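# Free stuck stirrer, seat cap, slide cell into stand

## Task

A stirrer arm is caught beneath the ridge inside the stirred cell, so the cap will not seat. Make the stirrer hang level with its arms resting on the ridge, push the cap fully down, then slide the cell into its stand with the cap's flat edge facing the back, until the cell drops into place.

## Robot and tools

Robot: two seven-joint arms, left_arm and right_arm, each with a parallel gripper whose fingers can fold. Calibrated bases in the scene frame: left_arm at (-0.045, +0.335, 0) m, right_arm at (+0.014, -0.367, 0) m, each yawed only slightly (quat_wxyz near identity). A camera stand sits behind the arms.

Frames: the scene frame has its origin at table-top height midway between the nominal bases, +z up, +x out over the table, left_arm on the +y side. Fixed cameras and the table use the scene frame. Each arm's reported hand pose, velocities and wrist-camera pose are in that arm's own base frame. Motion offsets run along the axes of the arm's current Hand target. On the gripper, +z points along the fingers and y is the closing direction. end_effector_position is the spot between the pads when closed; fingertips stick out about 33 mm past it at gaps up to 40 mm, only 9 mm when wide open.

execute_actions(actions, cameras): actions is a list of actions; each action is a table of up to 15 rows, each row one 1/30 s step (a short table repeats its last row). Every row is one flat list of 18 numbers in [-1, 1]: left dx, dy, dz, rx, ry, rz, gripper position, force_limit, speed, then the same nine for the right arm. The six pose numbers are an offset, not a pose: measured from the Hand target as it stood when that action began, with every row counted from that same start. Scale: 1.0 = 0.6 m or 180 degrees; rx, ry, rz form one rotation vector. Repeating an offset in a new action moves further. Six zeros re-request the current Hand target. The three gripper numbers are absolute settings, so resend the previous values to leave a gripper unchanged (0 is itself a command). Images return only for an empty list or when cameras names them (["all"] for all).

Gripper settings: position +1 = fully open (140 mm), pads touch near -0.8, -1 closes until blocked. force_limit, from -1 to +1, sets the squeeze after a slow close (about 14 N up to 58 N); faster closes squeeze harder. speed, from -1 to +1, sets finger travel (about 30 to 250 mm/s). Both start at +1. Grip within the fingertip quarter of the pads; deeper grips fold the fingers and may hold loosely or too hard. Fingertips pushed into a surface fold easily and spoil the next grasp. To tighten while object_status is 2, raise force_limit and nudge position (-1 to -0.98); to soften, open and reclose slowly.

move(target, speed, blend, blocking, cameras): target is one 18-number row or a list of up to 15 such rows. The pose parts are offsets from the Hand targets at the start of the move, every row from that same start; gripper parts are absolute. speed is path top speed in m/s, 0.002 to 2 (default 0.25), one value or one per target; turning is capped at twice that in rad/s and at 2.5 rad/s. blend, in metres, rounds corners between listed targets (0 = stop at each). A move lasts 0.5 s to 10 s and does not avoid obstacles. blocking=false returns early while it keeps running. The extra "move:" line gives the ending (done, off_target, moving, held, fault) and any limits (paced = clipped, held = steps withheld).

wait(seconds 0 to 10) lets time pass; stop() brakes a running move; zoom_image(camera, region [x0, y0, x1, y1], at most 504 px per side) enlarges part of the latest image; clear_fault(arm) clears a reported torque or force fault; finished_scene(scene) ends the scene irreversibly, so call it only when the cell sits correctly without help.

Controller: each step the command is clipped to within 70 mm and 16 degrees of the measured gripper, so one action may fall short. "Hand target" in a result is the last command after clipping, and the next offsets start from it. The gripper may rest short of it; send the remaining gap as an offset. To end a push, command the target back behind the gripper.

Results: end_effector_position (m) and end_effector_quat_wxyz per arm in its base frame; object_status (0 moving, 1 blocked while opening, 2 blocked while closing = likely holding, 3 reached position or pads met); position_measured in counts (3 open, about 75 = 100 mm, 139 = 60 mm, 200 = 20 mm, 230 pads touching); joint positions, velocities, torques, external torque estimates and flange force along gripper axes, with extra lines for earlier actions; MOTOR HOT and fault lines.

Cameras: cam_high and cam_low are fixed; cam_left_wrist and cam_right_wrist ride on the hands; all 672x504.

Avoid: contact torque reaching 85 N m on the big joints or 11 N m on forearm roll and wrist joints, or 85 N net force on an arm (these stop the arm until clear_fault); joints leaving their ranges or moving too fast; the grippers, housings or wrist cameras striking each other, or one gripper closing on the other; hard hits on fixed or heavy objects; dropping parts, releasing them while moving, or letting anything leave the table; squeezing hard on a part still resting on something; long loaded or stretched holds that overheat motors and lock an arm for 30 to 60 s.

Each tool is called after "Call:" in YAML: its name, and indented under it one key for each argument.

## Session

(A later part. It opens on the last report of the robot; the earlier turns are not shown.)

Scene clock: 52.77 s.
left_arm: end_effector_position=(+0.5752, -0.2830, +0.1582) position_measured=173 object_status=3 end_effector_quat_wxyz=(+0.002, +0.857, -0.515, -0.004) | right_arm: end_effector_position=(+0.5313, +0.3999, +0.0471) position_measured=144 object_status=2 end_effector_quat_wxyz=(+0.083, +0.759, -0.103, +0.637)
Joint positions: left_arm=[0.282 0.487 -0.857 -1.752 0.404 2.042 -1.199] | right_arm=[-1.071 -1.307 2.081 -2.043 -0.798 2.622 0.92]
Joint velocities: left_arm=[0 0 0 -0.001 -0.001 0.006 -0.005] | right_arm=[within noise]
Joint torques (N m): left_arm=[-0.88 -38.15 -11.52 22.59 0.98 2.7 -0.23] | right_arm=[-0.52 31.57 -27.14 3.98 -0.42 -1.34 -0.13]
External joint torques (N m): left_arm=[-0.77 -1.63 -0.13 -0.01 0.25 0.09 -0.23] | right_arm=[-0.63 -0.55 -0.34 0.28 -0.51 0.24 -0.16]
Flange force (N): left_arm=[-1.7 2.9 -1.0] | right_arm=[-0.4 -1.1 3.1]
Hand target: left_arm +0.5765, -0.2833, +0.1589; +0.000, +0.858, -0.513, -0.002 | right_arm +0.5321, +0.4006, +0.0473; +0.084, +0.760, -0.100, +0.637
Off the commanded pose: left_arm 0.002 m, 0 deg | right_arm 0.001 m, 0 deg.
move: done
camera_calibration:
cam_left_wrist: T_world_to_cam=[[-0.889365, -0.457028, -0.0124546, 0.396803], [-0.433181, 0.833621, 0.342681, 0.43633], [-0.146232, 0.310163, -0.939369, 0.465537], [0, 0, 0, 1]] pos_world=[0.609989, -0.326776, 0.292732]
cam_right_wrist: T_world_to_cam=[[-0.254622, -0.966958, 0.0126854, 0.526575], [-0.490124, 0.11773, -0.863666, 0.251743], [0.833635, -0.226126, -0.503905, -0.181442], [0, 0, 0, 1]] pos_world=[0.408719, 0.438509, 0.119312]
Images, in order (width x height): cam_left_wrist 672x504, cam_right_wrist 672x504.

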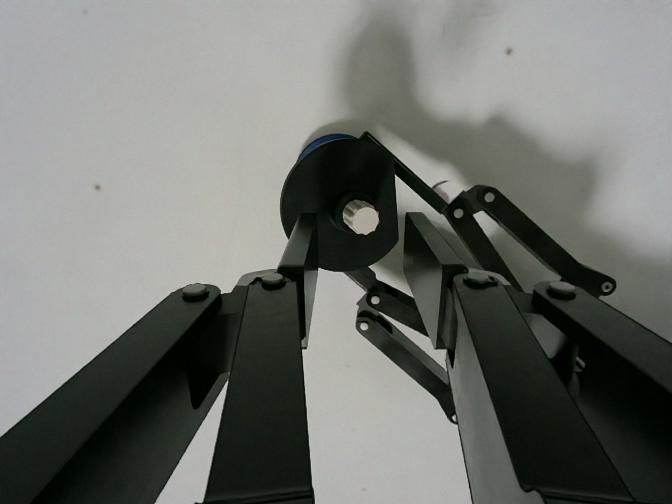

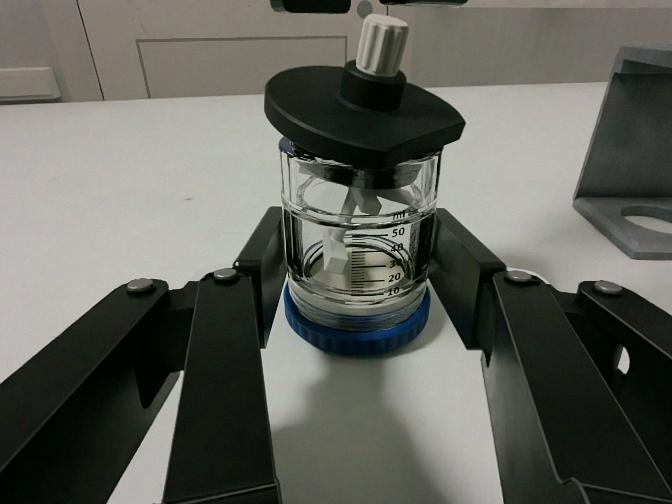

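Call:
move:
  target: [0.0045,0.002,0.062,0,0,0,-0.4,0.1,-0.3,0,0,0,0,0,0,-1,-1,-1]
  speed: 0.08
  cameras: ["cam_left_wrist","cam_right_wrist"]

Scene clock: 54.10 s.
left_arm: end_effector_position=(+0.5758, -0.2857, +0.1262) position_measured=179 object_status=3 end_effector_quat_wxyz=(-0.001, +0.857, -0.515, -0.003) | right_arm: end_effector_position=(+0.5319, +0.3995, +0.0474) position_measured=144 object_status=2 end_effector_quat_wxyz=(+0.083, +0.759, -0.104, +0.637)
Joint positions: left_arm=[0.251 0.526 -0.821 -1.777 0.443 2.102 -1.225] | right_arm=[-1.072 -1.307 2.08 -2.043 -0.798 2.623 0.92]
Joint velocities: left_arm=[-0.002 0 0.001 0.001 0 0.003 -0.006] | right_arm=[within noise]
Joint torques (N m): left_arm=[-1.38 -34.48 -10.41 19.99 1.43 3.88 -0.28] | right_arm=[0.06 31.77 -26.69 3.89 -0.36 -1.39 -0.17]
External joint torques (N m): left_arm=[-1.57 3.55 1.27 -2.29 0.69 1.24 -0.28] | right_arm=[0.15 -0.3 0.24 0.26 -0.45 0.2 -0.2]
Flange force (N): left_arm=[5.2 -0.3 11.7] | right_arm=[-0.4 -0.4 0.8]
Hand target: left_arm +0.5766, -0.2862, +0.1217; +0.000, +0.858, -0.513, -0.002 | right_arm +0.5321, +0.4006, +0.0473; +0.084, +0.760, -0.100, +0.637
Off the commanded pose: left_arm 0.005 m, 0 deg | right_arm 0.001 m, 0 deg.
move: off_target (left_arm)
camera_calibration:
cam_left_wrist: T_world_to_cam=[[-0.889873, -0.455876, -0.017394, 0.397001], [-0.433437, 0.832948, 0.343991, 0.449568], [-0.142329, 0.313647, -0.938812, 0.435204], [0, 0, 0, 1]] pos_world=[0.610082, -0.329984, 0.260833]
cam_right_wrist: T_world_to_cam=[[-0.255295, -0.966781, 0.0125989, 0.526672], [-0.489553, 0.118016, -0.86395, 0.252052], [0.833764, -0.22673, -0.50342, -0.181789], [0, 0, 0, 1]] pos_world=[0.409419, 0.438214, 0.119609]
Images, in order (width x height): cam_left_wrist 672x504, cam_right_wrist 672x504.

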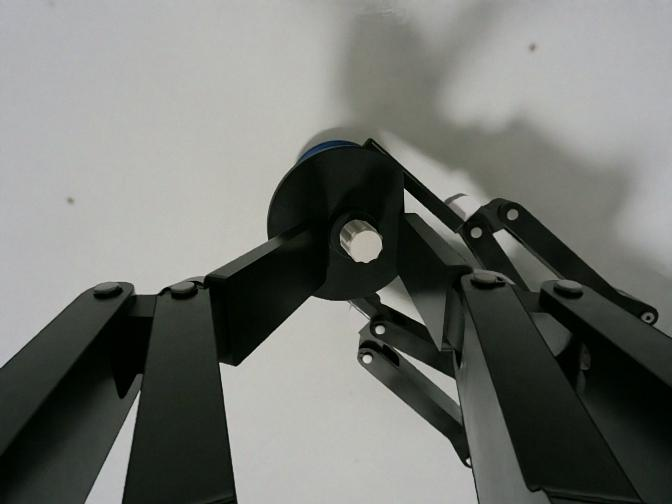

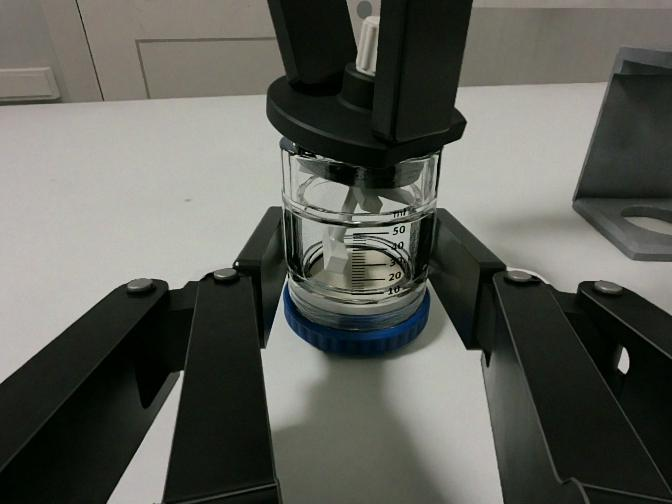

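Call:
move:
  target:
    - [0,0,-0.03,0,0,0,-0.4,0.1,-0.3,0,0,0,0,0,0,-1,-1,-1]
    - [0,0,-0.018,0,0,0,-0.4,0.1,-0.3,0,0,0,0,0,0,-1,-1,-1]
    - [0,0,-0.018,0,0,0,-1,-1,-1,0,0,0,0,0,0,-1,-1,-1]
  speed: 0.08
  cameras: ["cam_left_wrist","cam_right_wrist"]

Scene clock: 56.27 s.
left_arm: end_effector_position=(+0.5806, -0.2826, +0.1346) position_measured=200 object_status=0 end_effector_quat_wxyz=(-0.002, +0.860, -0.511, +0.001) | right_arm: end_effector_position=(+0.5316, +0.3997, +0.0472) position_measured=144 object_status=2 end_effector_quat_wxyz=(+0.083, +0.759, -0.103, +0.637)
Joint positions: left_arm=[0.26 0.517 -0.827 -1.769 0.438 2.095 -1.224] | right_arm=[-1.071 -1.307 2.08 -2.043 -0.798 2.623 0.92]
Joint torques (N m): left_arm=[-2.22 -36.84 -13.49 20.18 -0.15 2.19 -0.02] | right_arm=[-0.44 31.75 -26.9 4.23 -0.3 -1.12 -0.15]
External joint torques (N m): left_arm=[-2.27 0.79 -1.88 -2.11 -0.88 -0.45 -0.02] | right_arm=[-0.58 -0.48 0.03 0.44 -0.4 0.45 -0.18]
Flange force (N): left_arm=[-1.6 5.5 0.6] | right_arm=[-1.0 -1.6 3.2]
Hand target: left_arm +0.5766, -0.2862, +0.1325; +0.000, +0.858, -0.513, -0.002 | right_arm +0.5321, +0.4006, +0.0473; +0.084, +0.760, -0.100, +0.637
Off the commanded pose: left_arm 0.006 m, 0 deg | right_arm 0.001 m, 0 deg.
move: off_target (left_arm)
camera_calibration:
cam_left_wrist: T_world_to_cam=[[-0.885235, -0.464528, -0.0239373, 0.398538], [-0.444343, 0.829309, 0.338832, 0.452234], [-0.137545, 0.310582, -0.940542, 0.439361], [0, 0, 0, 1]] pos_world=[0.614179, -0.326367, 0.269547]
cam_right_wrist: T_world_to_cam=[[-0.254517, -0.966983, 0.012877, 0.526427], [-0.490108, 0.117498, -0.863706, 0.25215], [0.833676, -0.226139, -0.503831, -0.181791], [0, 0, 0, 1]] pos_world=[0.40912, 0.438308, 0.119413]
Images, in order (width x height): cam_left_wrist 672x504, cam_right_wrist 672x504.

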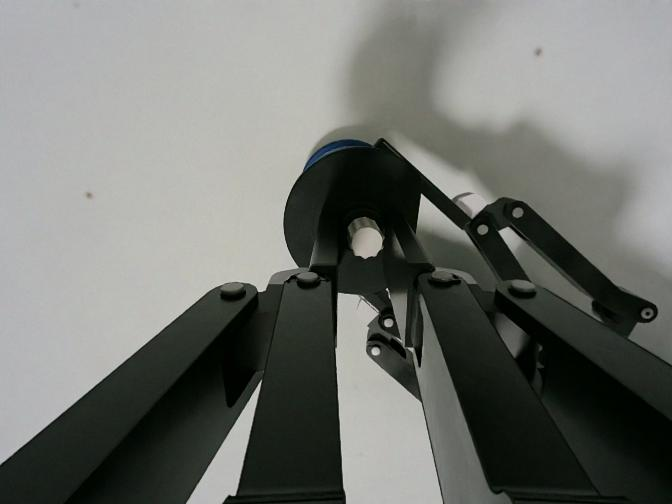

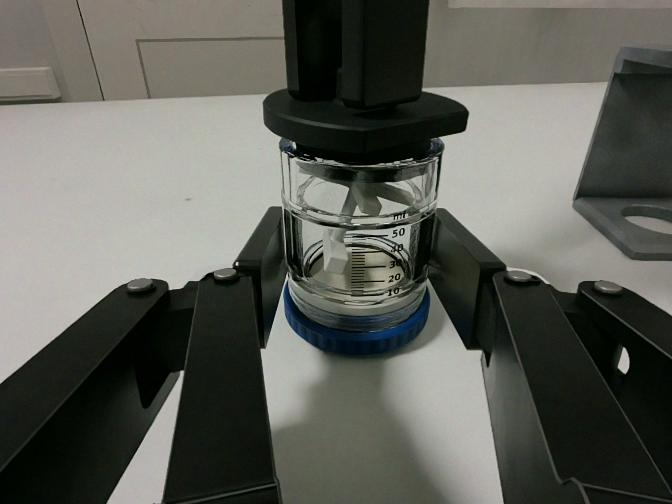

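Call:
move:
  target: [0,0,-0.06,0,0,0,-1,-1,-1,0,0,0,0,0,0,-1,-1,-1]
  speed: 0.05
  cameras: ["cam_left_wrist","cam_right_wrist"]

Scene clock: 57.77 s.
left_arm: end_effector_position=(+0.5769, -0.2863, +0.1672) position_measured=200 object_status=2 end_effector_quat_wxyz=(-0.001, +0.859, -0.512, -0.001) | right_arm: end_effector_position=(+0.5320, +0.3996, +0.0478) position_measured=144 object_status=2 end_effector_quat_wxyz=(+0.083, +0.759, -0.104, +0.637)
Joint positions: left_arm=[0.278 0.482 -0.864 -1.737 0.406 2.027 -1.209] | right_arm=[-1.071 -1.307 2.08 -2.043 -0.798 2.623 0.92]
Joint velocities: left_arm=[0 0.001 -0.002 0.001 0.001 -0.005 0.003] | right_arm=[within noise]
Joint torques (N m): left_arm=[0.35 -37.68 -12.57 23.24 0.34 2.25 0.16] | right_arm=[-0.27 31.78 -26.78 4.05 -0.28 -1.42 -0.19]
External joint torques (N m): left_arm=[0.33 -1.28 -1.36 0.49 -0.41 -0.37 0.16] | right_arm=[-0.39 -0.26 0 0.34 -0.37 0.15 -0.22]
Flange force (N): left_arm=[-4.2 2.3 -4.3] | right_arm=[-0.5 -1.6 1.9]
Hand target: left_arm +0.5767, -0.2863, +0.1685; +0.000, +0.858, -0.513, -0.002 | right_arm +0.5321, +0.4006, +0.0473; +0.084, +0.760, -0.100, +0.637
Off the commanded pose: left_arm 0.001 m, 0 deg | right_arm 0.001 m, 0 deg.
move: done
camera_calibration:
cam_left_wrist: T_world_to_cam=[[-0.886824, -0.461651, -0.0205133, 0.395557], [-0.440259, 0.830575, 0.341054, 0.440328], [-0.14041, 0.311486, -0.93982, 0.472433], [0, 0, 0, 1]] pos_world=[0.610982, -0.330273, 0.301941]
cam_right_wrist: T_world_to_cam=[[-0.254974, -0.966868, 0.0123997, 0.526598], [-0.489131, 0.117906, -0.864205, 0.252215], [0.83411, -0.226415, -0.502988, -0.181974], [0, 0, 0, 1]] pos_world=[0.409421, 0.438212, 0.119905]
Images, in order (width x height): cam_left_wrist 672x504, cam_right_wrist 672x504.

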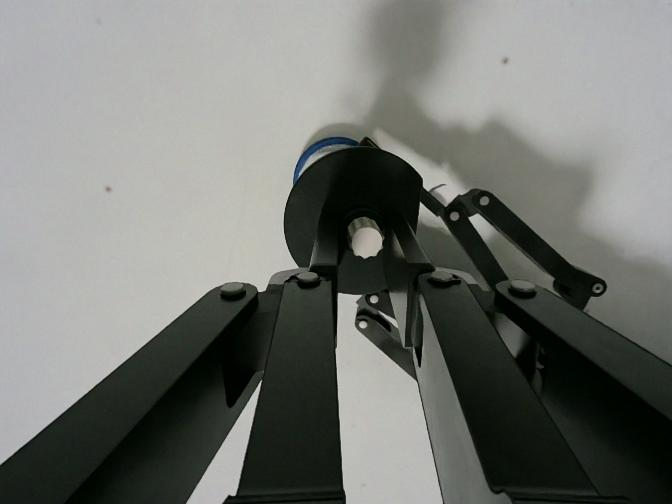

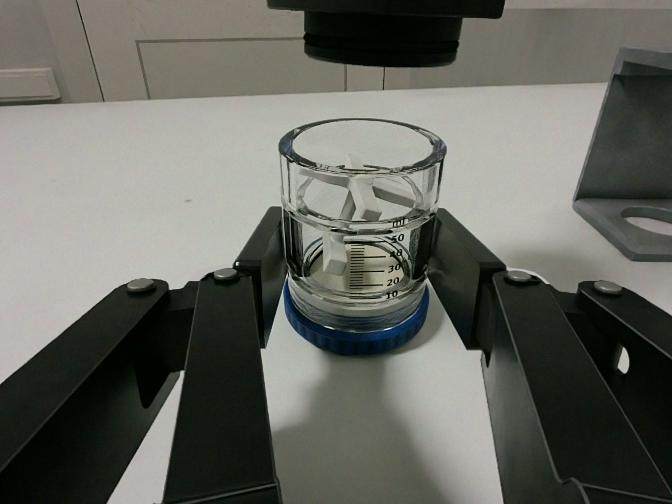

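Call:
move:
  target:
    - [0,0,-0.05,0,0,0,-1,-1,-1,0,0,0,0,0,0,-1,-1,-1]
    - [-0.2547,-0.18,-0.05,0,0,0,-1,-1,-1,0,0,0,0,0,0,-1,-1,-1]
    - [-0.2547,-0.18,-0.05,0,0,-0.5,-1,-1,-1,0,0,0,0,0,0,-1,-1,-1]
  speed: [0.15,0.2,0.35]
  cameras: ["cam_left_wrist","cam_right_wrist"]

Call:
zoom_image:
  camera: "cam_right_wrist"
  region: [260, 100, 470, 290]

Scene clock: 65.67 s.
left_arm: end_effector_position=(+0.5993, -0.1013, +0.1974) position_measured=200 object_status=2 end_effector_quat_wxyz=(+0.000, +0.970, +0.242, -0.002) | right_arm: end_effector_position=(+0.5320, +0.3996, +0.0478) position_measured=144 object_status=2 end_effector_quat_wxyz=(+0.083, +0.759, -0.104, +0.637)
Joint positions: left_arm=[0.314 0.229 -0.517 -1.864 0.124 2.057 -2.31] | right_arm=[-1.071 -1.307 2.08 -2.043 -0.798 2.623 0.92]
Joint velocities: left_arm=[0 -0.001 0 -0.001 -0.001 0.001 -0.006] | right_arm=[within noise]
Joint torques (N m): left_arm=[-0.93 -37.1 -3.75 24.67 1.1 2.22 -0.23] | right_arm=[-0.27 31.82 -26.78 4.02 -0.27 -1.41 -0.14]
External joint torques (N m): left_arm=[-0.86 -1.12 -0.22 0.48 0.28 -0.37 -0.23] | right_arm=[-0.36 -0.31 0.09 0.32 -0.36 0.17 -0.17]
Flange force (N): left_arm=[-0.7 1.3 -2.3] | right_arm=[-0.7 -1.4 1.9]
Hand target: left_arm +0.5997, -0.1006, +0.1987; -0.001, +0.970, +0.244, -0.001 | right_arm +0.5321, +0.4006, +0.0473; +0.084, +0.760, -0.100, +0.637
Off the commanded pose: left_arm 0.002 m, 0 deg | right_arm 0.001 m, 0 deg.
move: done
camera_calibration:
cam_left_wrist: T_world_to_cam=[[0.456336, -0.889587, -0.01983, -0.347036], [-0.832997, -0.43493, 0.341984, 0.393108], [-0.312849, -0.139541, -0.939497, 0.503947], [0, 0, 0, 1]] pos_world=[0.643482, -0.0674229, 0.332138]
cam_right_wrist: T_world_to_cam=[[-0.254974, -0.966868, 0.0123997, 0.526598], [-0.489131, 0.117906, -0.864205, 0.252215], [0.83411, -0.226415, -0.502988, -0.181974], [0, 0, 0, 1]] pos_world=[0.409421, 0.438212, 0.119905]
Images, in order (width x height): cam_left_wrist 672x504, cam_right_wrist 672x504.

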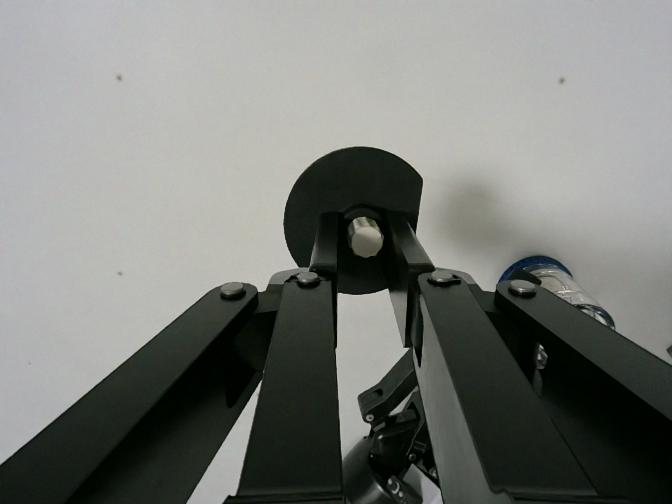

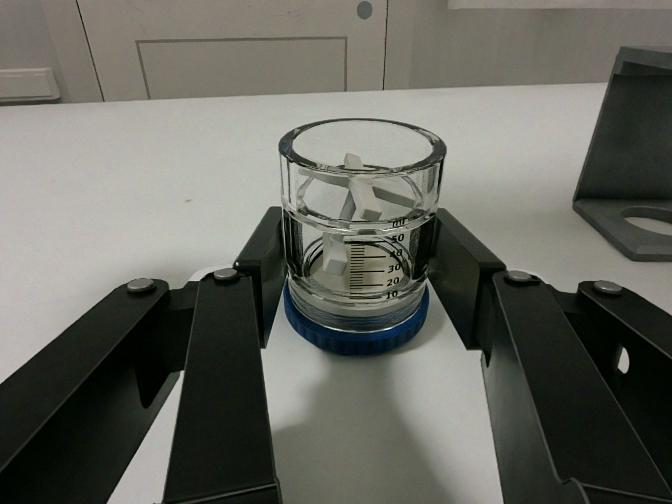

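Scaled by 2.400 from the camera's 672x504 image, which has a finer 960x720 frame.

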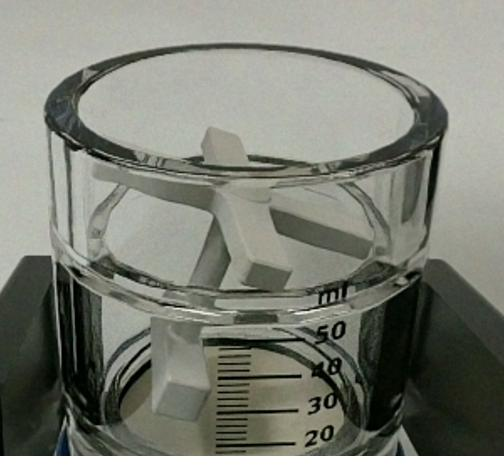

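Call:
move:
  target:
    - [0,0,0.19,0,0,0,-1,-1,-1,0,0,0,0,0,0,-1,-1,-1]
    - [0,0,0.205,0,0,0,-1,-1,-1,0,0,0,0,0,0,-1,-1,-1]
  speed: [0.12,0.02]
  cameras: ["cam_left_wrist"]

Scene clock: 68.47 s.
left_arm: end_effector_position=(+0.5983, -0.1003, +0.0758) position_measured=200 object_status=2 end_effector_quat_wxyz=(-0.001, +0.970, +0.243, -0.003) | right_arm: end_effector_position=(+0.5320, +0.3996, +0.0478) position_measured=144 object_status=2 end_effector_quat_wxyz=(+0.083, +0.759, -0.104, +0.637)
Joint positions: left_arm=[0.266 0.391 -0.457 -1.978 0.229 2.312 -2.379] | right_arm=[-1.071 -1.307 2.08 -2.043 -0.798 2.623 0.92]
Joint velocities: left_arm=[-0.001 -0.001 0 0.001 -0.001 0.003 -0.003] | right_arm=[within noise]
Joint torques (N m): left_arm=[-1.06 -40.21 -5.37 21.8 1.04 2.64 -0.19] | right_arm=[-0.28 31.79 -26.78 4 -0.27 -1.39 -0.14]
External joint torques (N m): left_arm=[-1.11 -0.8 -0.22 -0.12 0.36 0.08 -0.19] | right_arm=[-0.37 -0.36 0.1 0.28 -0.37 0.18 -0.17]
Flange force (N): left_arm=[-2.3 0.6 -0.2] | right_arm=[-0.8 -1.3 1.9]
Hand target: left_arm +0.5993, -0.1004, +0.0757; -0.001, +0.970, +0.244, -0.001 | right_arm +0.5321, +0.4006, +0.0473; +0.084, +0.760, -0.100, +0.637
Off the commanded pose: left_arm 0.001 m, 0 deg | right_arm 0.001 m, 0 deg.
move: done
camera_calibration:
cam_left_wrist: T_world_to_cam=[[0.458302, -0.888498, -0.0230357, -0.348982], [-0.831006, -0.437552, 0.343478, 0.432808], [-0.315259, -0.138274, -0.938878, 0.391038], [0, 0, 0, 1]] pos_world=[0.642884, -0.0666238, 0.210438]
Images, in order (width x height): cam_left_wrist 672x504.

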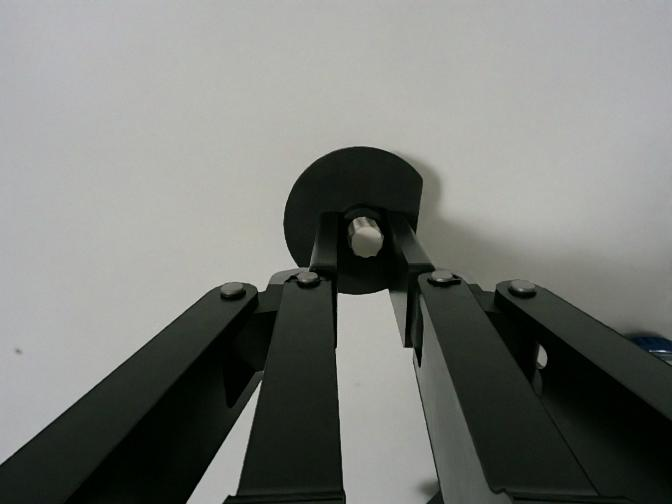

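Call:
move:
  target: [0,0,0.0083,0,0,0,-1,-1,-1,0,0,0,0,0,0,-1,-1,-1]
  speed: 0.02

Call:
move:
  target: [0,0,0.0067,0,0,0,-1,-1,-1,0,0,0,0,0,0,-1,-1,-1]
  speed: 0.02

Scene clock: 69.50 s.
left_arm: end_effector_position=(+0.5984, -0.1003, +0.0710) position_measured=200 object_status=2 end_effector_quat_wxyz=(-0.001, +0.970, +0.243, -0.003) | right_arm: end_effector_position=(+0.5320, +0.3996, +0.0478) position_measured=144 object_status=2 end_effector_quat_wxyz=(+0.083, +0.759, -0.104, +0.637)
Joint positions: left_arm=[0.261 0.398 -0.451 -1.98 0.232 2.322 -2.382] | right_arm=[-1.071 -1.307 2.08 -2.043 -0.798 2.623 0.92]
Joint velocities: left_arm=[-0.003 0 0.002 0 0 0.004 -0.002] | right_arm=[within noise]
Joint torques (N m): left_arm=[-0.9 -40.29 -5.27 21.53 1.03 2.62 -0.18] | right_arm=[-0.25 31.85 -26.77 4.03 -0.27 -1.41 -0.16]
External joint torques (N m): left_arm=[-0.95 -0.7 -0.08 -0.35 0.35 0.04 -0.18] | right_arm=[-0.15 -0.14 0.1 0.47 -0.36 0.19 -0.19]
Flange force (N): left_arm=[-2.6 0.0 -0.1] | right_arm=[-0.5 -1.6 1.4]
Hand target: left_arm +0.5993, -0.1004, +0.0708; -0.001, +0.970, +0.244, -0.001 | right_arm +0.5321, +0.4006, +0.0473; +0.084, +0.760, -0.100, +0.637
Off the commanded pose: left_arm 0.001 m, 0 deg | right_arm 0.001 m, 0 deg.
move: done

Scene clock: 70.20 s.
left_arm: end_effector_position=(+0.5988, -0.1003, +0.0680) position_measured=200 object_status=2 end_effector_quat_wxyz=(-0.001, +0.970, +0.243, -0.002) | right_arm: end_effector_position=(+0.5320, +0.3996, +0.0478) position_measured=144 object_status=2 end_effector_quat_wxyz=(+0.083, +0.759, -0.104, +0.637)
Joint positions: left_arm=[0.257 0.403 -0.446 -1.981 0.235 2.329 -2.384] | right_arm=[-1.071 -1.307 2.08 -2.043 -0.798 2.623 0.92]
Joint velocities: left_arm=[-0.005 0 0.005 -0.001 0 0.006 0] | right_arm=[within noise]
Joint torques (N m): left_arm=[-1.03 -39.5 -4.94 21.23 1.04 2.77 -0.1] | right_arm=[-0.24 31.76 -26.8 4.04 -0.26 -1.42 -0.19]
External joint torques (N m): left_arm=[-1.13 0.13 0.19 -0.48 0.37 0.21 -0.1] | right_arm=[-0.33 -0.35 0.03 0.3 -0.36 0.15 -0.22]
Flange force (N): left_arm=[-1.3 1.1 1.9] | right_arm=[-0.6 -1.4 1.8]
Hand target: left_arm +0.5993, -0.1004, +0.0667; -0.001, +0.970, +0.244, -0.001 | right_arm +0.5321, +0.4006, +0.0473; +0.084, +0.760, -0.100, +0.637
Off the commanded pose: left_arm 0.001 m, 0 deg | right_arm 0.001 m, 0 deg.
move: done

Call:
move:
  target: [0,0,0.005,0,0,0,-1,-1,-1,0,0,0,0,0,0,-1,-1,-1]
  speed: 0.02
  cameras: ["cam_left_wrist"]

Scene clock: 71.07 s.
left_arm: end_effector_position=(+0.5996, -0.1000, +0.0660) position_measured=200 object_status=2 end_effector_quat_wxyz=(-0.001, +0.970, +0.244, -0.002) | right_arm: end_effector_position=(+0.5320, +0.3996, +0.0478) position_measured=144 object_status=2 end_effector_quat_wxyz=(+0.083, +0.759, -0.104, +0.637)
Joint positions: left_arm=[0.253 0.407 -0.441 -1.981 0.237 2.335 -2.385] | right_arm=[-1.071 -1.307 2.08 -2.043 -0.798 2.623 0.92]
Joint velocities: left_arm=[-0.004 -0.001 0.003 -0.002 -0.001 0.002 0] | right_arm=[within noise]
Joint torques (N m): left_arm=[-0.84 -38.82 -5.58 20.72 1.01 2.86 -0.18] | right_arm=[-0.26 31.73 -26.79 4.08 -0.27 -1.41 -0.22]
External joint torques (N m): left_arm=[-0.81 0.95 -0.34 -0.92 0.33 0.3 -0.18] | right_arm=[-0.25 -0.32 0.06 0.45 -0.36 0.17 -0.25]
Flange force (N): left_arm=[-1.6 0.8 3.2] | right_arm=[-0.7 -1.7 1.8]
Hand target: left_arm +0.5993, -0.1004, +0.0637; -0.001, +0.970, +0.244, -0.001 | right_arm +0.5321, +0.4006, +0.0473; +0.084, +0.760, -0.100, +0.637
Off the commanded pose: left_arm 0.002 m, 0 deg | right_arm 0.001 m, 0 deg.
move: done
camera_calibration:
cam_left_wrist: T_world_to_cam=[[0.459184, -0.888064, -0.0221778, -0.350014], [-0.831723, -0.438554, 0.340452, 0.437931], [-0.312069, -0.137884, -0.94, 0.380425], [0, 0, 0, 1]] pos_world=[0.643677, -0.066324, 0.200743]
Images, in order (width x height): cam_left_wrist 672x504.

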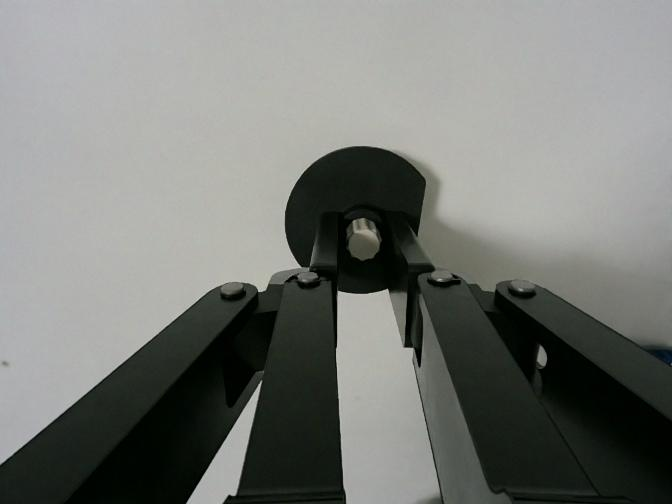

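Call:
move:
  target:
    - [0,0,0.007,0,0,0,-1,-1,-1,0,0,0,0,0,0,-1,-1,-1]
    - [0,0,0.003,0,0,0,-0.5,-1,-0.8,0,0,0,0,0,0,-1,-1,-1]
    - [0,0,-0.12,0,0,0,-0.5,-1,-0.8,0,0,0,0,0,0,-1,-1,-1]
    - [0,0,-0.2,0,0,0.5,-0.5,-1,-0.8,0,0,0,0,0,0,-1,-1,-1]
  speed: [0.02,0.02,0.1,0.3]
  cameras: ["cam_left_wrist"]

Scene clock: 78.33 s.
left_arm: end_effector_position=(+0.5999, -0.1018, +0.1838) position_measured=192 object_status=3 end_effector_quat_wxyz=(+0.001, +0.860, -0.511, +0.000) | right_arm: end_effector_position=(+0.5320, +0.3996, +0.0478) position_measured=144 object_status=2 end_effector_quat_wxyz=(+0.083, +0.759, -0.104, +0.637)
Joint positions: left_arm=[0.749 0.376 -1.016 -1.873 0.358 2.049 -0.904] | right_arm=[-1.071 -1.307 2.08 -2.043 -0.798 2.623 0.92]
Joint velocities: left_arm=[-0.001 0.002 0.001 0.001 0 0 0.006] | right_arm=[within noise]
Joint torques (N m): left_arm=[0.29 -29.29 -11.12 22.99 1.05 2.23 0.26] | right_arm=[-0.25 31.8 -26.8 4.02 -0.26 -1.4 -0.14]
External joint torques (N m): left_arm=[0.2 -0.32 -1.13 -0.09 0.33 -0.4 0.26] | right_arm=[-0.26 -0.34 0.2 0.29 -0.36 0.18 -0.17]
Flange force (N): left_arm=[-2.4 2.3 -2.0] | right_arm=[-0.8 -1.2 1.7]
Hand target: left_arm +0.5996, -0.1006, +0.1837; +0.000, +0.858, -0.513, -0.002 | right_arm +0.5321, +0.4006, +0.0473; +0.084, +0.760, -0.100, +0.637
Off the commanded pose: left_arm 0.001 m, 0 deg | right_arm 0.001 m, 0 deg.
move: done; target 2's new numbers were sent with left_arm's hand 0.004 m and 0 deg from that target
camera_calibration:
cam_left_wrist: T_world_to_cam=[[-0.884823, -0.465582, -0.0179485, 0.499328], [-0.443649, 0.830119, 0.337755, 0.294116], [-0.142353, 0.306816, -0.941063, 0.434744], [0, 0, 0, 1]] pos_world=[0.634188, -0.14506, 0.318744]
Images, in order (width x height): cam_left_wrist 672x504.

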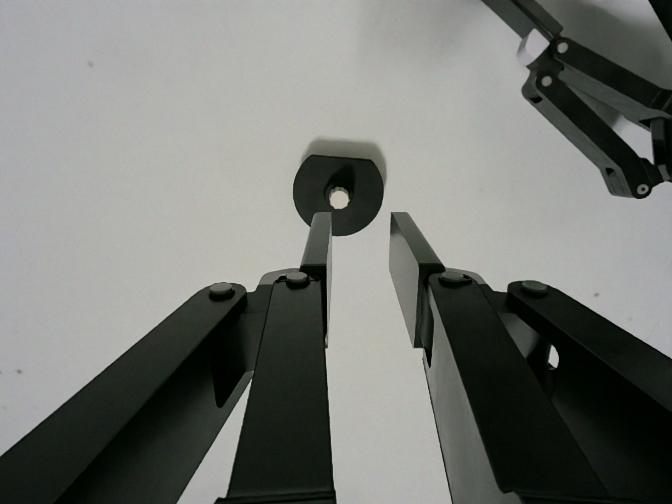

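Call:
move:
  target: [0.2624,0.1937,0.05,0,0,0,-0.5,-1,-0.8,0,0,0,0,0,0,-1,-1,-1]
  speed: 0.2
  cameras: ["cam_left_wrist"]

Call:
zoom_image:
  camera: "cam_left_wrist"
  region: [270, 110, 430, 270]

Scene clock: 81.40 s.
left_arm: end_effector_position=(+0.5720, -0.2940, +0.1523) position_measured=192 object_status=3 end_effector_quat_wxyz=(+0.000, +0.856, -0.516, -0.001) | right_arm: end_effector_position=(+0.5320, +0.3996, +0.0478) position_measured=144 object_status=2 end_effector_quat_wxyz=(+0.083, +0.759, -0.104, +0.637)
Joint positions: left_arm=[0.28 0.507 -0.88 -1.757 0.437 2.053 -1.232] | right_arm=[-1.071 -1.307 2.08 -2.043 -0.798 2.623 0.92]
Joint velocities: left_arm=[0.001 0.001 0 0 0 -0.001 -0.007] | right_arm=[within noise]
Joint torques (N m): left_arm=[-0.91 -38.04 -12.13 22.74 0.31 2.23 -0.08] | right_arm=[-0.24 31.77 -26.75 4.03 -0.26 -1.42 -0.18]
External joint torques (N m): left_arm=[-0.74 -1.54 0 0.33 -0.43 -0.41 -0.08] | right_arm=[-0.16 -0.28 0.21 0.39 -0.35 0.18 -0.21]
Flange force (N): left_arm=[-0.4 1.5 -3.0] | right_arm=[-0.8 -1.4 1.5]
Hand target: left_arm +0.5716, -0.2942, +0.1535; +0.000, +0.858, -0.513, -0.002 | right_arm +0.5321, +0.4006, +0.0473; +0.084, +0.760, -0.100, +0.637
Off the commanded pose: left_arm 0.001 m, 0 deg | right_arm 0.001 m, 0 deg.
move: done
camera_calibration:
cam_left_wrist: T_world_to_cam=[[-0.891182, -0.453234, -0.0193214, 0.392082], [-0.432146, 0.835218, 0.340089, 0.446459], [-0.138002, 0.311431, -0.940195, 0.458843], [0, 0, 0, 1]] pos_world=[0.605673, -0.338083, 0.287141]
Images, in order (width x height): cam_left_wrist 672x504.

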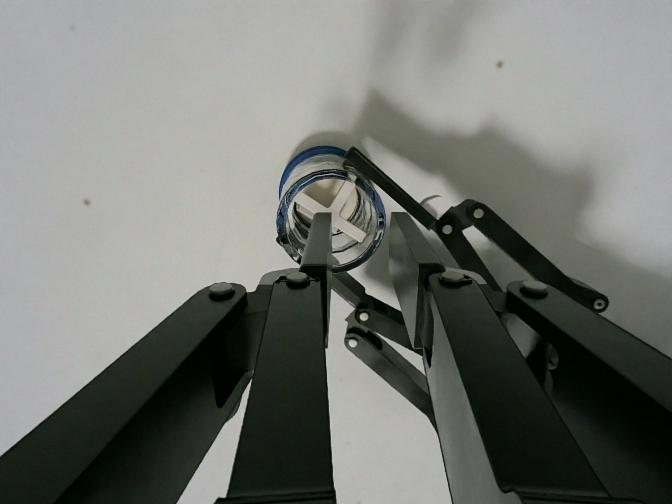

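Scaled by 3.150 from the camera's 672x504 image, which has a finer 960x720 frame.

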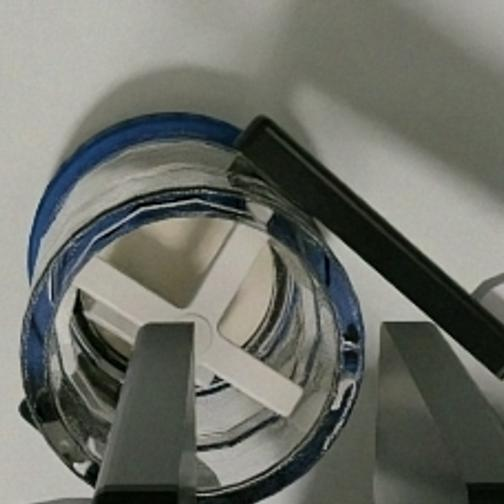

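Call:
move:
  target: [-0.03,0,0,0,0,0,-0.5,-1,-0.8,0,0,0,0,0,0,-1,-1,-1]
  speed: 0.2
  cameras: ["cam_left_wrist"]

Call:
zoom_image:
  camera: "cam_left_wrist"
  region: [270, 70, 420, 220]

Call:
zoom_image:
  camera: "cam_right_wrist"
  region: [270, 110, 460, 300]

Scene clock: 82.73 s.
left_arm: end_effector_position=(+0.5629, -0.2774, +0.1530) position_measured=192 object_status=3 end_effector_quat_wxyz=(-0.001, +0.859, -0.512, -0.003) | right_arm: end_effector_position=(+0.5320, +0.3996, +0.0478) position_measured=144 object_status=2 end_effector_quat_wxyz=(+0.083, +0.759, -0.104, +0.637)
Joint positions: left_arm=[0.341 0.464 -0.909 -1.819 0.417 2.072 -1.222] | right_arm=[-1.071 -1.307 2.08 -2.043 -0.798 2.623 0.92]
Joint velocities: left_arm=[0.001 -0.001 -0.001 0 0 0.002 0.004] | right_arm=[within noise]
Joint torques (N m): left_arm=[0.75 -35.48 -12.07 22.28 0.44 2.68 0.22] | right_arm=[-0.27 31.79 -26.76 4.06 -0.26 -1.41 -0.17]
External joint torques (N m): left_arm=[0.78 -1.18 -0.68 -0.27 -0.29 0.05 0.22] | right_arm=[-0.12 -0.2 0.13 0.5 -0.36 0.19 -0.2]
Flange force (N): left_arm=[-8.2 4.0 -2.6] | right_arm=[-0.6 -1.6 1.4]
Hand target: left_arm +0.5631, -0.2784, +0.1535; +0.000, +0.858, -0.513, -0.002 | right_arm +0.5321, +0.4006, +0.0473; +0.084, +0.760, -0.100, +0.637
Off the commanded pose: left_arm 0.001 m, 0 deg | right_arm 0.001 m, 0 deg.
move: done
camera_calibration:
cam_left_wrist: T_world_to_cam=[[-0.886153, -0.463018, -0.0186303, 0.385883], [-0.440415, 0.829028, 0.344599, 0.430736], [-0.14411, 0.313572, -0.938565, 0.456841], [0, 0, 0, 1]] pos_world=[0.597489, -0.321675, 0.287533]
Images, in order (width x height): cam_left_wrist 672x504.

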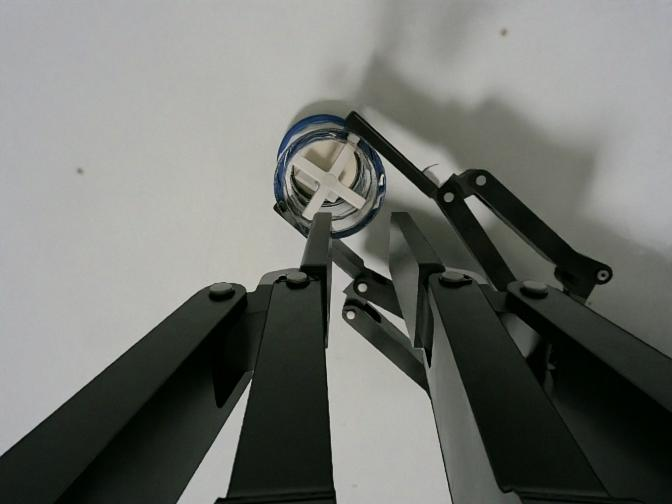

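Scaled by 3.360 from the camera's 672x504 image, which has a finer 960x720 frame.

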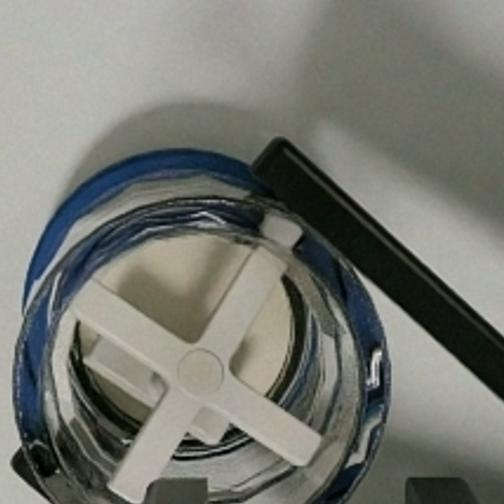

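This scene's latest camera images include none from cam_right_wrist. They are from: cam_left_wrist. cam_right_wrist's image comes with the result of a call that names it in "cameras".

Call:
execute_actions:
  actions: []

Scene clock: 86.63 s.
left_arm: end_effector_position=(+0.5631, -0.2775, +0.1530) position_measured=192 object_status=3 end_effector_quat_wxyz=(-0.001, +0.859, -0.512, -0.003) | right_arm: end_effector_position=(+0.5320, +0.3996, +0.0478) position_measured=144 object_status=2 end_effector_quat_wxyz=(+0.083, +0.759, -0.104, +0.637)
Joint positions: left_arm=[0.341 0.464 -0.909 -1.819 0.417 2.072 -1.221] | right_arm=[-1.071 -1.307 2.08 -2.043 -0.798 2.623 0.92]
Joint velocities: within noise
Joint torques (N m): left_arm=[0.26 -35.46 -12.37 22.08 0.43 2.69 0.13] | right_arm=[-0.3 31.79 -26.81 4.05 -0.26 -1.42 -0.15]
External joint torques (N m): left_arm=[0.16 -1.37 -1.15 -0.36 -0.3 0.08 0.13] | right_arm=[-0.28 -0.26 0.09 0.38 -0.35 0.17 -0.18]
Flange force (N): left_arm=[-7.6 4.9 -2.8] | right_arm=[-0.7 -1.5 1.7]
Hand target: left_arm +0.5631, -0.2784, +0.1535; +0.000, +0.858, -0.513, -0.002 | right_arm +0.5321, +0.4006, +0.0473; +0.084, +0.760, -0.100, +0.637
Tool commands: left_gripper/position=-0.5 left_gripper/force_limit=-1.0 left_gripper/speed=-0.8 right_gripper/position=-1.0 right_gripper/force_limit=-1.0 right_gripper/speed=-1.0
Off the commanded pose: left_arm 0.001 m, 0 deg | right_arm 0.001 m, 0 deg.
camera_calibration:
cam_left_wrist: T_world_to_cam=[[-0.886764, -0.461842, -0.018763, 0.386663], [-0.439415, 0.829719, 0.344211, 0.430438], [-0.143403, 0.313479, -0.938705, 0.456524], [0, 0, 0, 1]] pos_world=[0.597487, -0.321676, 0.287634]
cam_right_wrist: T_world_to_cam=[[-0.254974, -0.966868, 0.0123997, 0.526598], [-0.489131, 0.117906, -0.864205, 0.252215], [0.83411, -0.226415, -0.502988, -0.181974], [0, 0, 0, 1]] pos_world=[0.409421, 0.438212, 0.119905]

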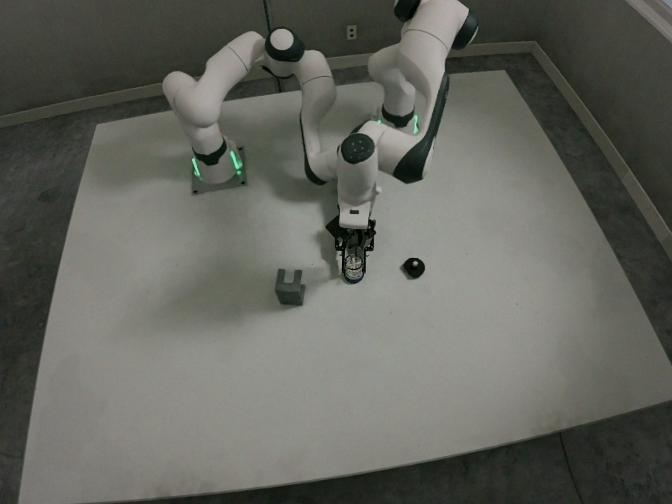

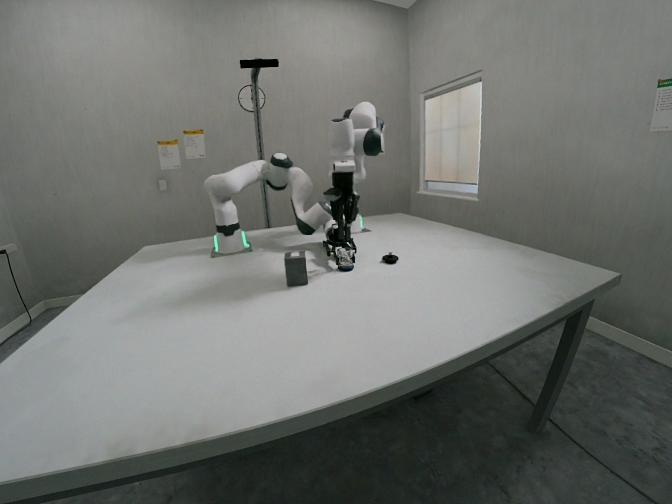

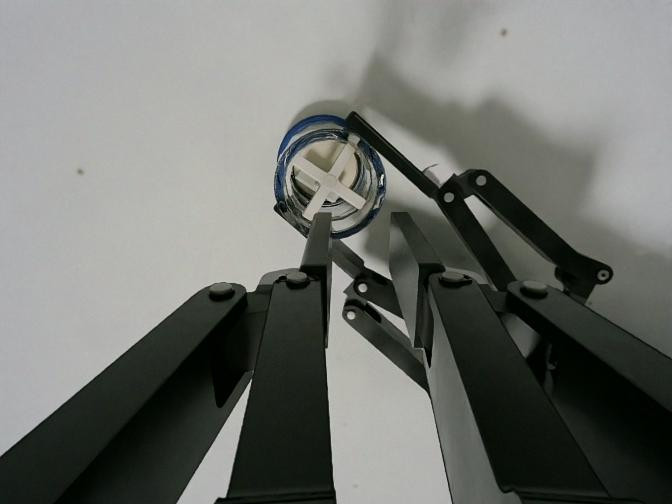

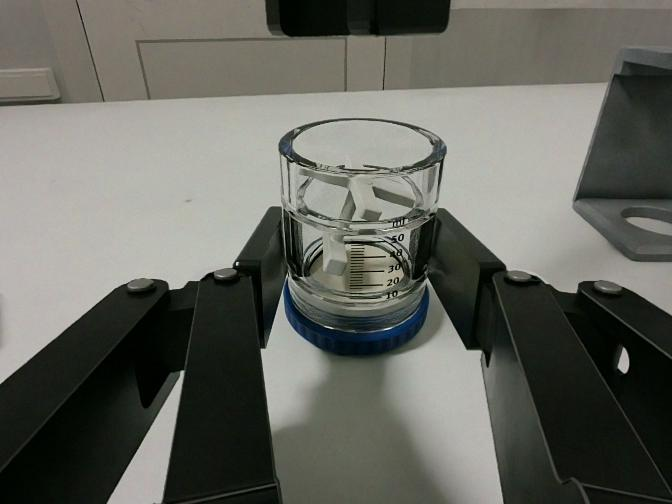

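Call:
zoom_image:
  camera: "cam_right_wrist"
  region: [250, 100, 480, 370]

Call:
zoom_image:
  camera: "cam_left_wrist"
  region: [260, 100, 400, 250]

Scaled by 1.867 from the camera's 672x504 image, which has a finer 960x720 frame.

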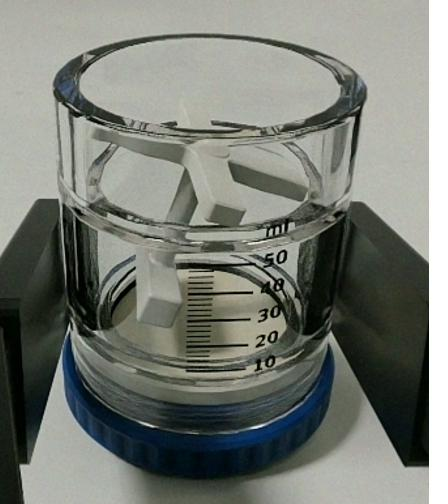

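Scaled by 3.360 from the camera's 672x504 image, which has a finer 960x720 frame.

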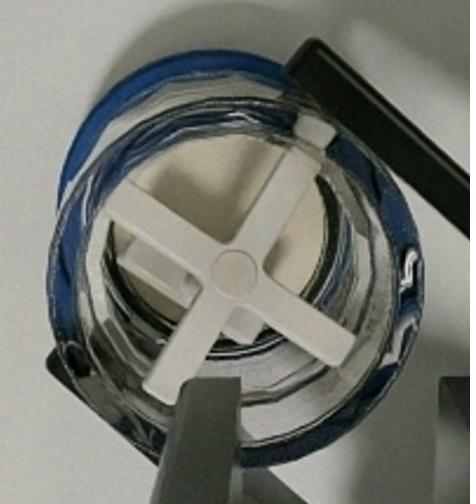

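Call:
move:
  target: [0.0042,-0.0393,0.005,-0.031,0.108,0.176,-0.64,-1,-0.8,0,0,0,0,0,0,-1,-1,-1]
  speed: 0.12
  cameras: ["cam_left_wrist","cam_right_wrist"]

Scene clock: 92.77 s.
left_arm: end_effector_position=(+0.5844, -0.2707, +0.1502) position_measured=210 object_status=3 end_effector_quat_wxyz=(+0.128, +0.675, -0.717, +0.117) | right_arm: end_effector_position=(+0.5320, +0.3996, +0.0478) position_measured=144 object_status=2 end_effector_quat_wxyz=(+0.083, +0.759, -0.104, +0.637)
Joint positions: left_arm=[0.808 0.785 -1.297 -1.903 0.523 2.21 -0.594] | right_arm=[-1.071 -1.307 2.08 -2.043 -0.798 2.623 0.92]
Joint velocities: left_arm=[0.001 0.001 -0.001 0 0 -0.001 0.005] | right_arm=[within noise]
Joint torques (N m): left_arm=[0.31 -29.8 -23.07 17.79 0.86 2.52 0.25] | right_arm=[-0.27 31.8 -26.78 4.01 -0.27 -1.41 -0.16]
External joint torques (N m): left_arm=[0.24 -0.15 -0.68 0.15 0.33 -0.42 0.24] | right_arm=[-0.31 -0.24 0.06 0.34 -0.37 0.17 -0.19]
Flange force (N): left_arm=[-0.6 0.8 -2.4] | right_arm=[-0.5 -1.4 1.7]
Hand target: left_arm +0.5851, -0.2694, +0.1505; +0.127, +0.673, -0.719, +0.117 | right_arm +0.5321, +0.4006, +0.0473; +0.084, +0.760, -0.100, +0.637
Off the commanded pose: left_arm 0.001 m, 0 deg | right_arm 0.001 m, 0 deg.
move: done
camera_calibration:
cam_left_wrist: T_world_to_cam=[[-0.99758, 0.0671951, -0.017871, 0.61647], [0.0672815, 0.997725, -0.00427531, 0.236943], [0.017543, -0.00546735, -0.999831, 0.283505], [0, 0, 0, 1]] pos_world=[0.594062, -0.276278, 0.295487]
cam_right_wrist: T_world_to_cam=[[-0.254974, -0.966868, 0.0123997, 0.526598], [-0.489131, 0.117906, -0.864205, 0.252215], [0.83411, -0.226415, -0.502988, -0.181974], [0, 0, 0, 1]] pos_world=[0.409421, 0.438212, 0.119905]
Images, in order (width x height): cam_left_wrist 672x504, cam_right_wrist 672x504.

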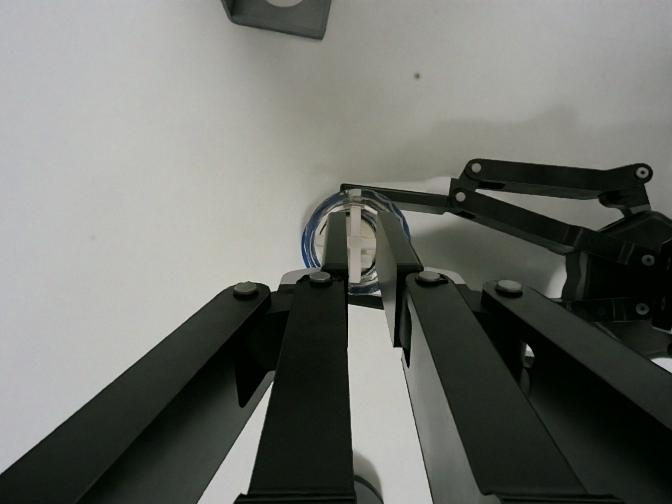

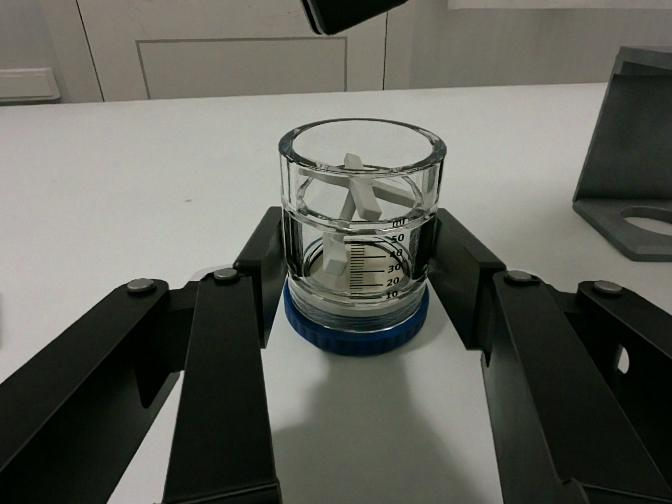

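Call:
zoom_image:
  camera: "cam_left_wrist"
  region: [280, 160, 440, 320]

Scaled by 3.150 from the camera's 672x504 image, which has a finer 960x720 frame.

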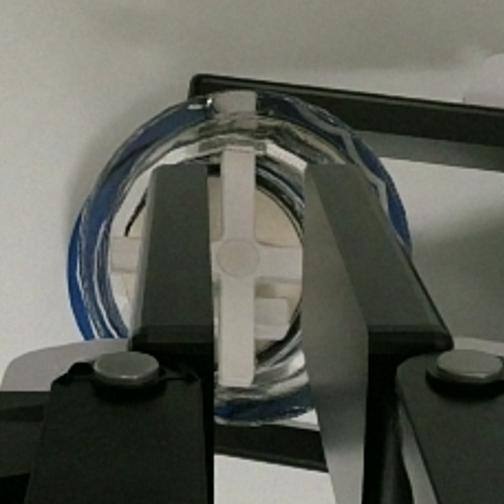

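Call:
move:
  target: [-0.0295,0,0.069,0,0,0,-0.64,-1,-0.8,0,0,0,0,0,0,-1,-1,-1]
  speed: 0.06
  cameras: ["cam_left_wrist","cam_right_wrist"]

Call:
zoom_image:
  camera: "cam_right_wrist"
  region: [250, 60, 480, 290]

Call:
zoom_image:
  camera: "cam_left_wrist"
  region: [260, 140, 460, 340]

Scene clock: 95.67 s.
left_arm: end_effector_position=(+0.5837, -0.2685, +0.1068) position_measured=210 object_status=3 end_effector_quat_wxyz=(+0.129, +0.674, -0.718, +0.116) | right_arm: end_effector_position=(+0.5320, +0.3998, +0.0477) position_measured=144 object_status=2 end_effector_quat_wxyz=(+0.083, +0.759, -0.103, +0.637)
Joint positions: left_arm=[0.771 0.825 -1.221 -1.93 0.567 2.282 -0.592] | right_arm=[-1.072 -1.307 2.08 -2.043 -0.798 2.623 0.919]
Joint velocities: left_arm=[-0.001 0 0.003 0 0.001 0.003 0] | right_arm=[within noise]
Joint torques (N m): left_arm=[0.19 -32.09 -21.17 16.44 1.3 3.03 0.08] | right_arm=[-0.15 31.79 -26.5 3.83 -0.2 -1.48 -0.16]
External joint torques (N m): left_arm=[0.1 -0.6 1.54 -0.18 0.72 0.1 0.06] | right_arm=[-0.14 -0.36 0.52 0.13 -0.3 0.12 -0.19]
Flange force (N): left_arm=[-0.6 -0.7 3.1] | right_arm=[-1.1 -0.9 1.0]
Hand target: left_arm +0.5851, -0.2669, +0.1055; +0.127, +0.673, -0.719, +0.117 | right_arm +0.5321, +0.4006, +0.0473; +0.084, +0.760, -0.100, +0.637
Off the commanded pose: left_arm 0.003 m, 0 deg | right_arm 0.001 m, 0 deg.
move: done
camera_calibration:
cam_left_wrist: T_world_to_cam=[[-0.997276, 0.0720134, -0.0159406, 0.615701], [0.072093, 0.997388, -0.00447668, 0.231702], [0.0155766, -0.0056137, -0.999863, 0.241267], [0, 0, 0, 1]] pos_world=[0.593562, -0.274081, 0.252086]
cam_right_wrist: T_world_to_cam=[[-0.254547, -0.966975, 0.0128248, 0.52661], [-0.48956, 0.117412, -0.864029, 0.25248], [0.833989, -0.226214, -0.503279, -0.181981], [0, 0, 0, 1]] pos_world=[0.409421, 0.438408, 0.119809]
Images, in order (width x height): cam_left_wrist 672x504, cam_right_wrist 672x504.

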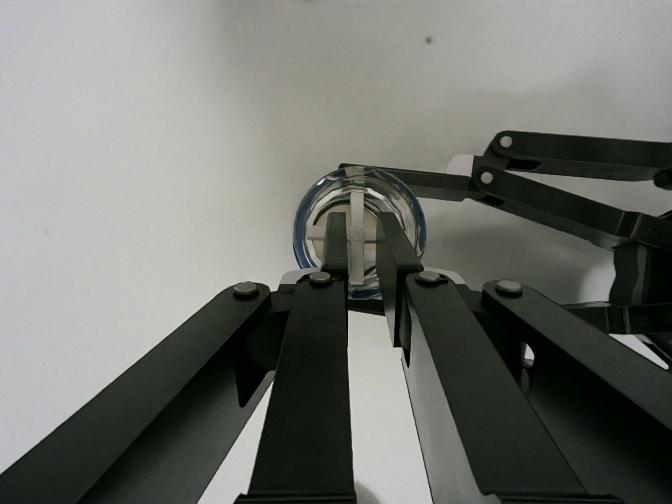

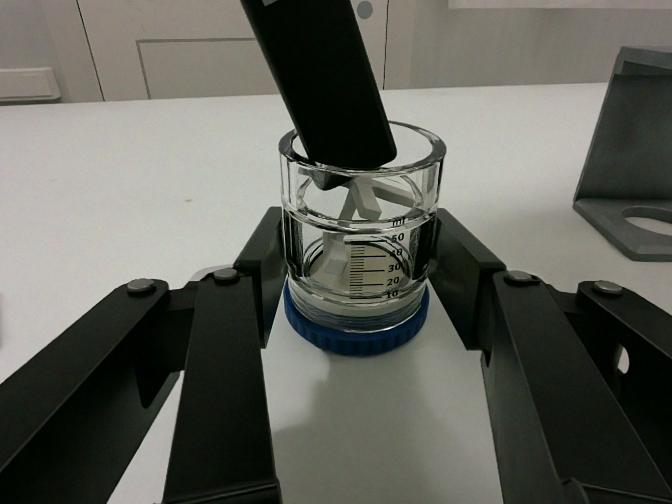

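Scaled by 2.191 from the camera's 672x504 image, which has a finer 960x720 frame.

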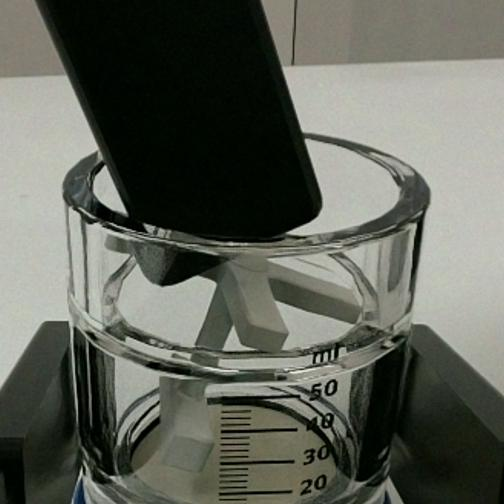

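Scaled by 2.520 from the camera's 672x504 image, which has a finer 960x720 frame.

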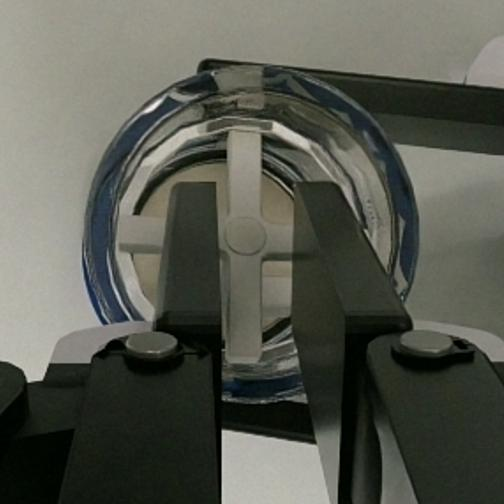

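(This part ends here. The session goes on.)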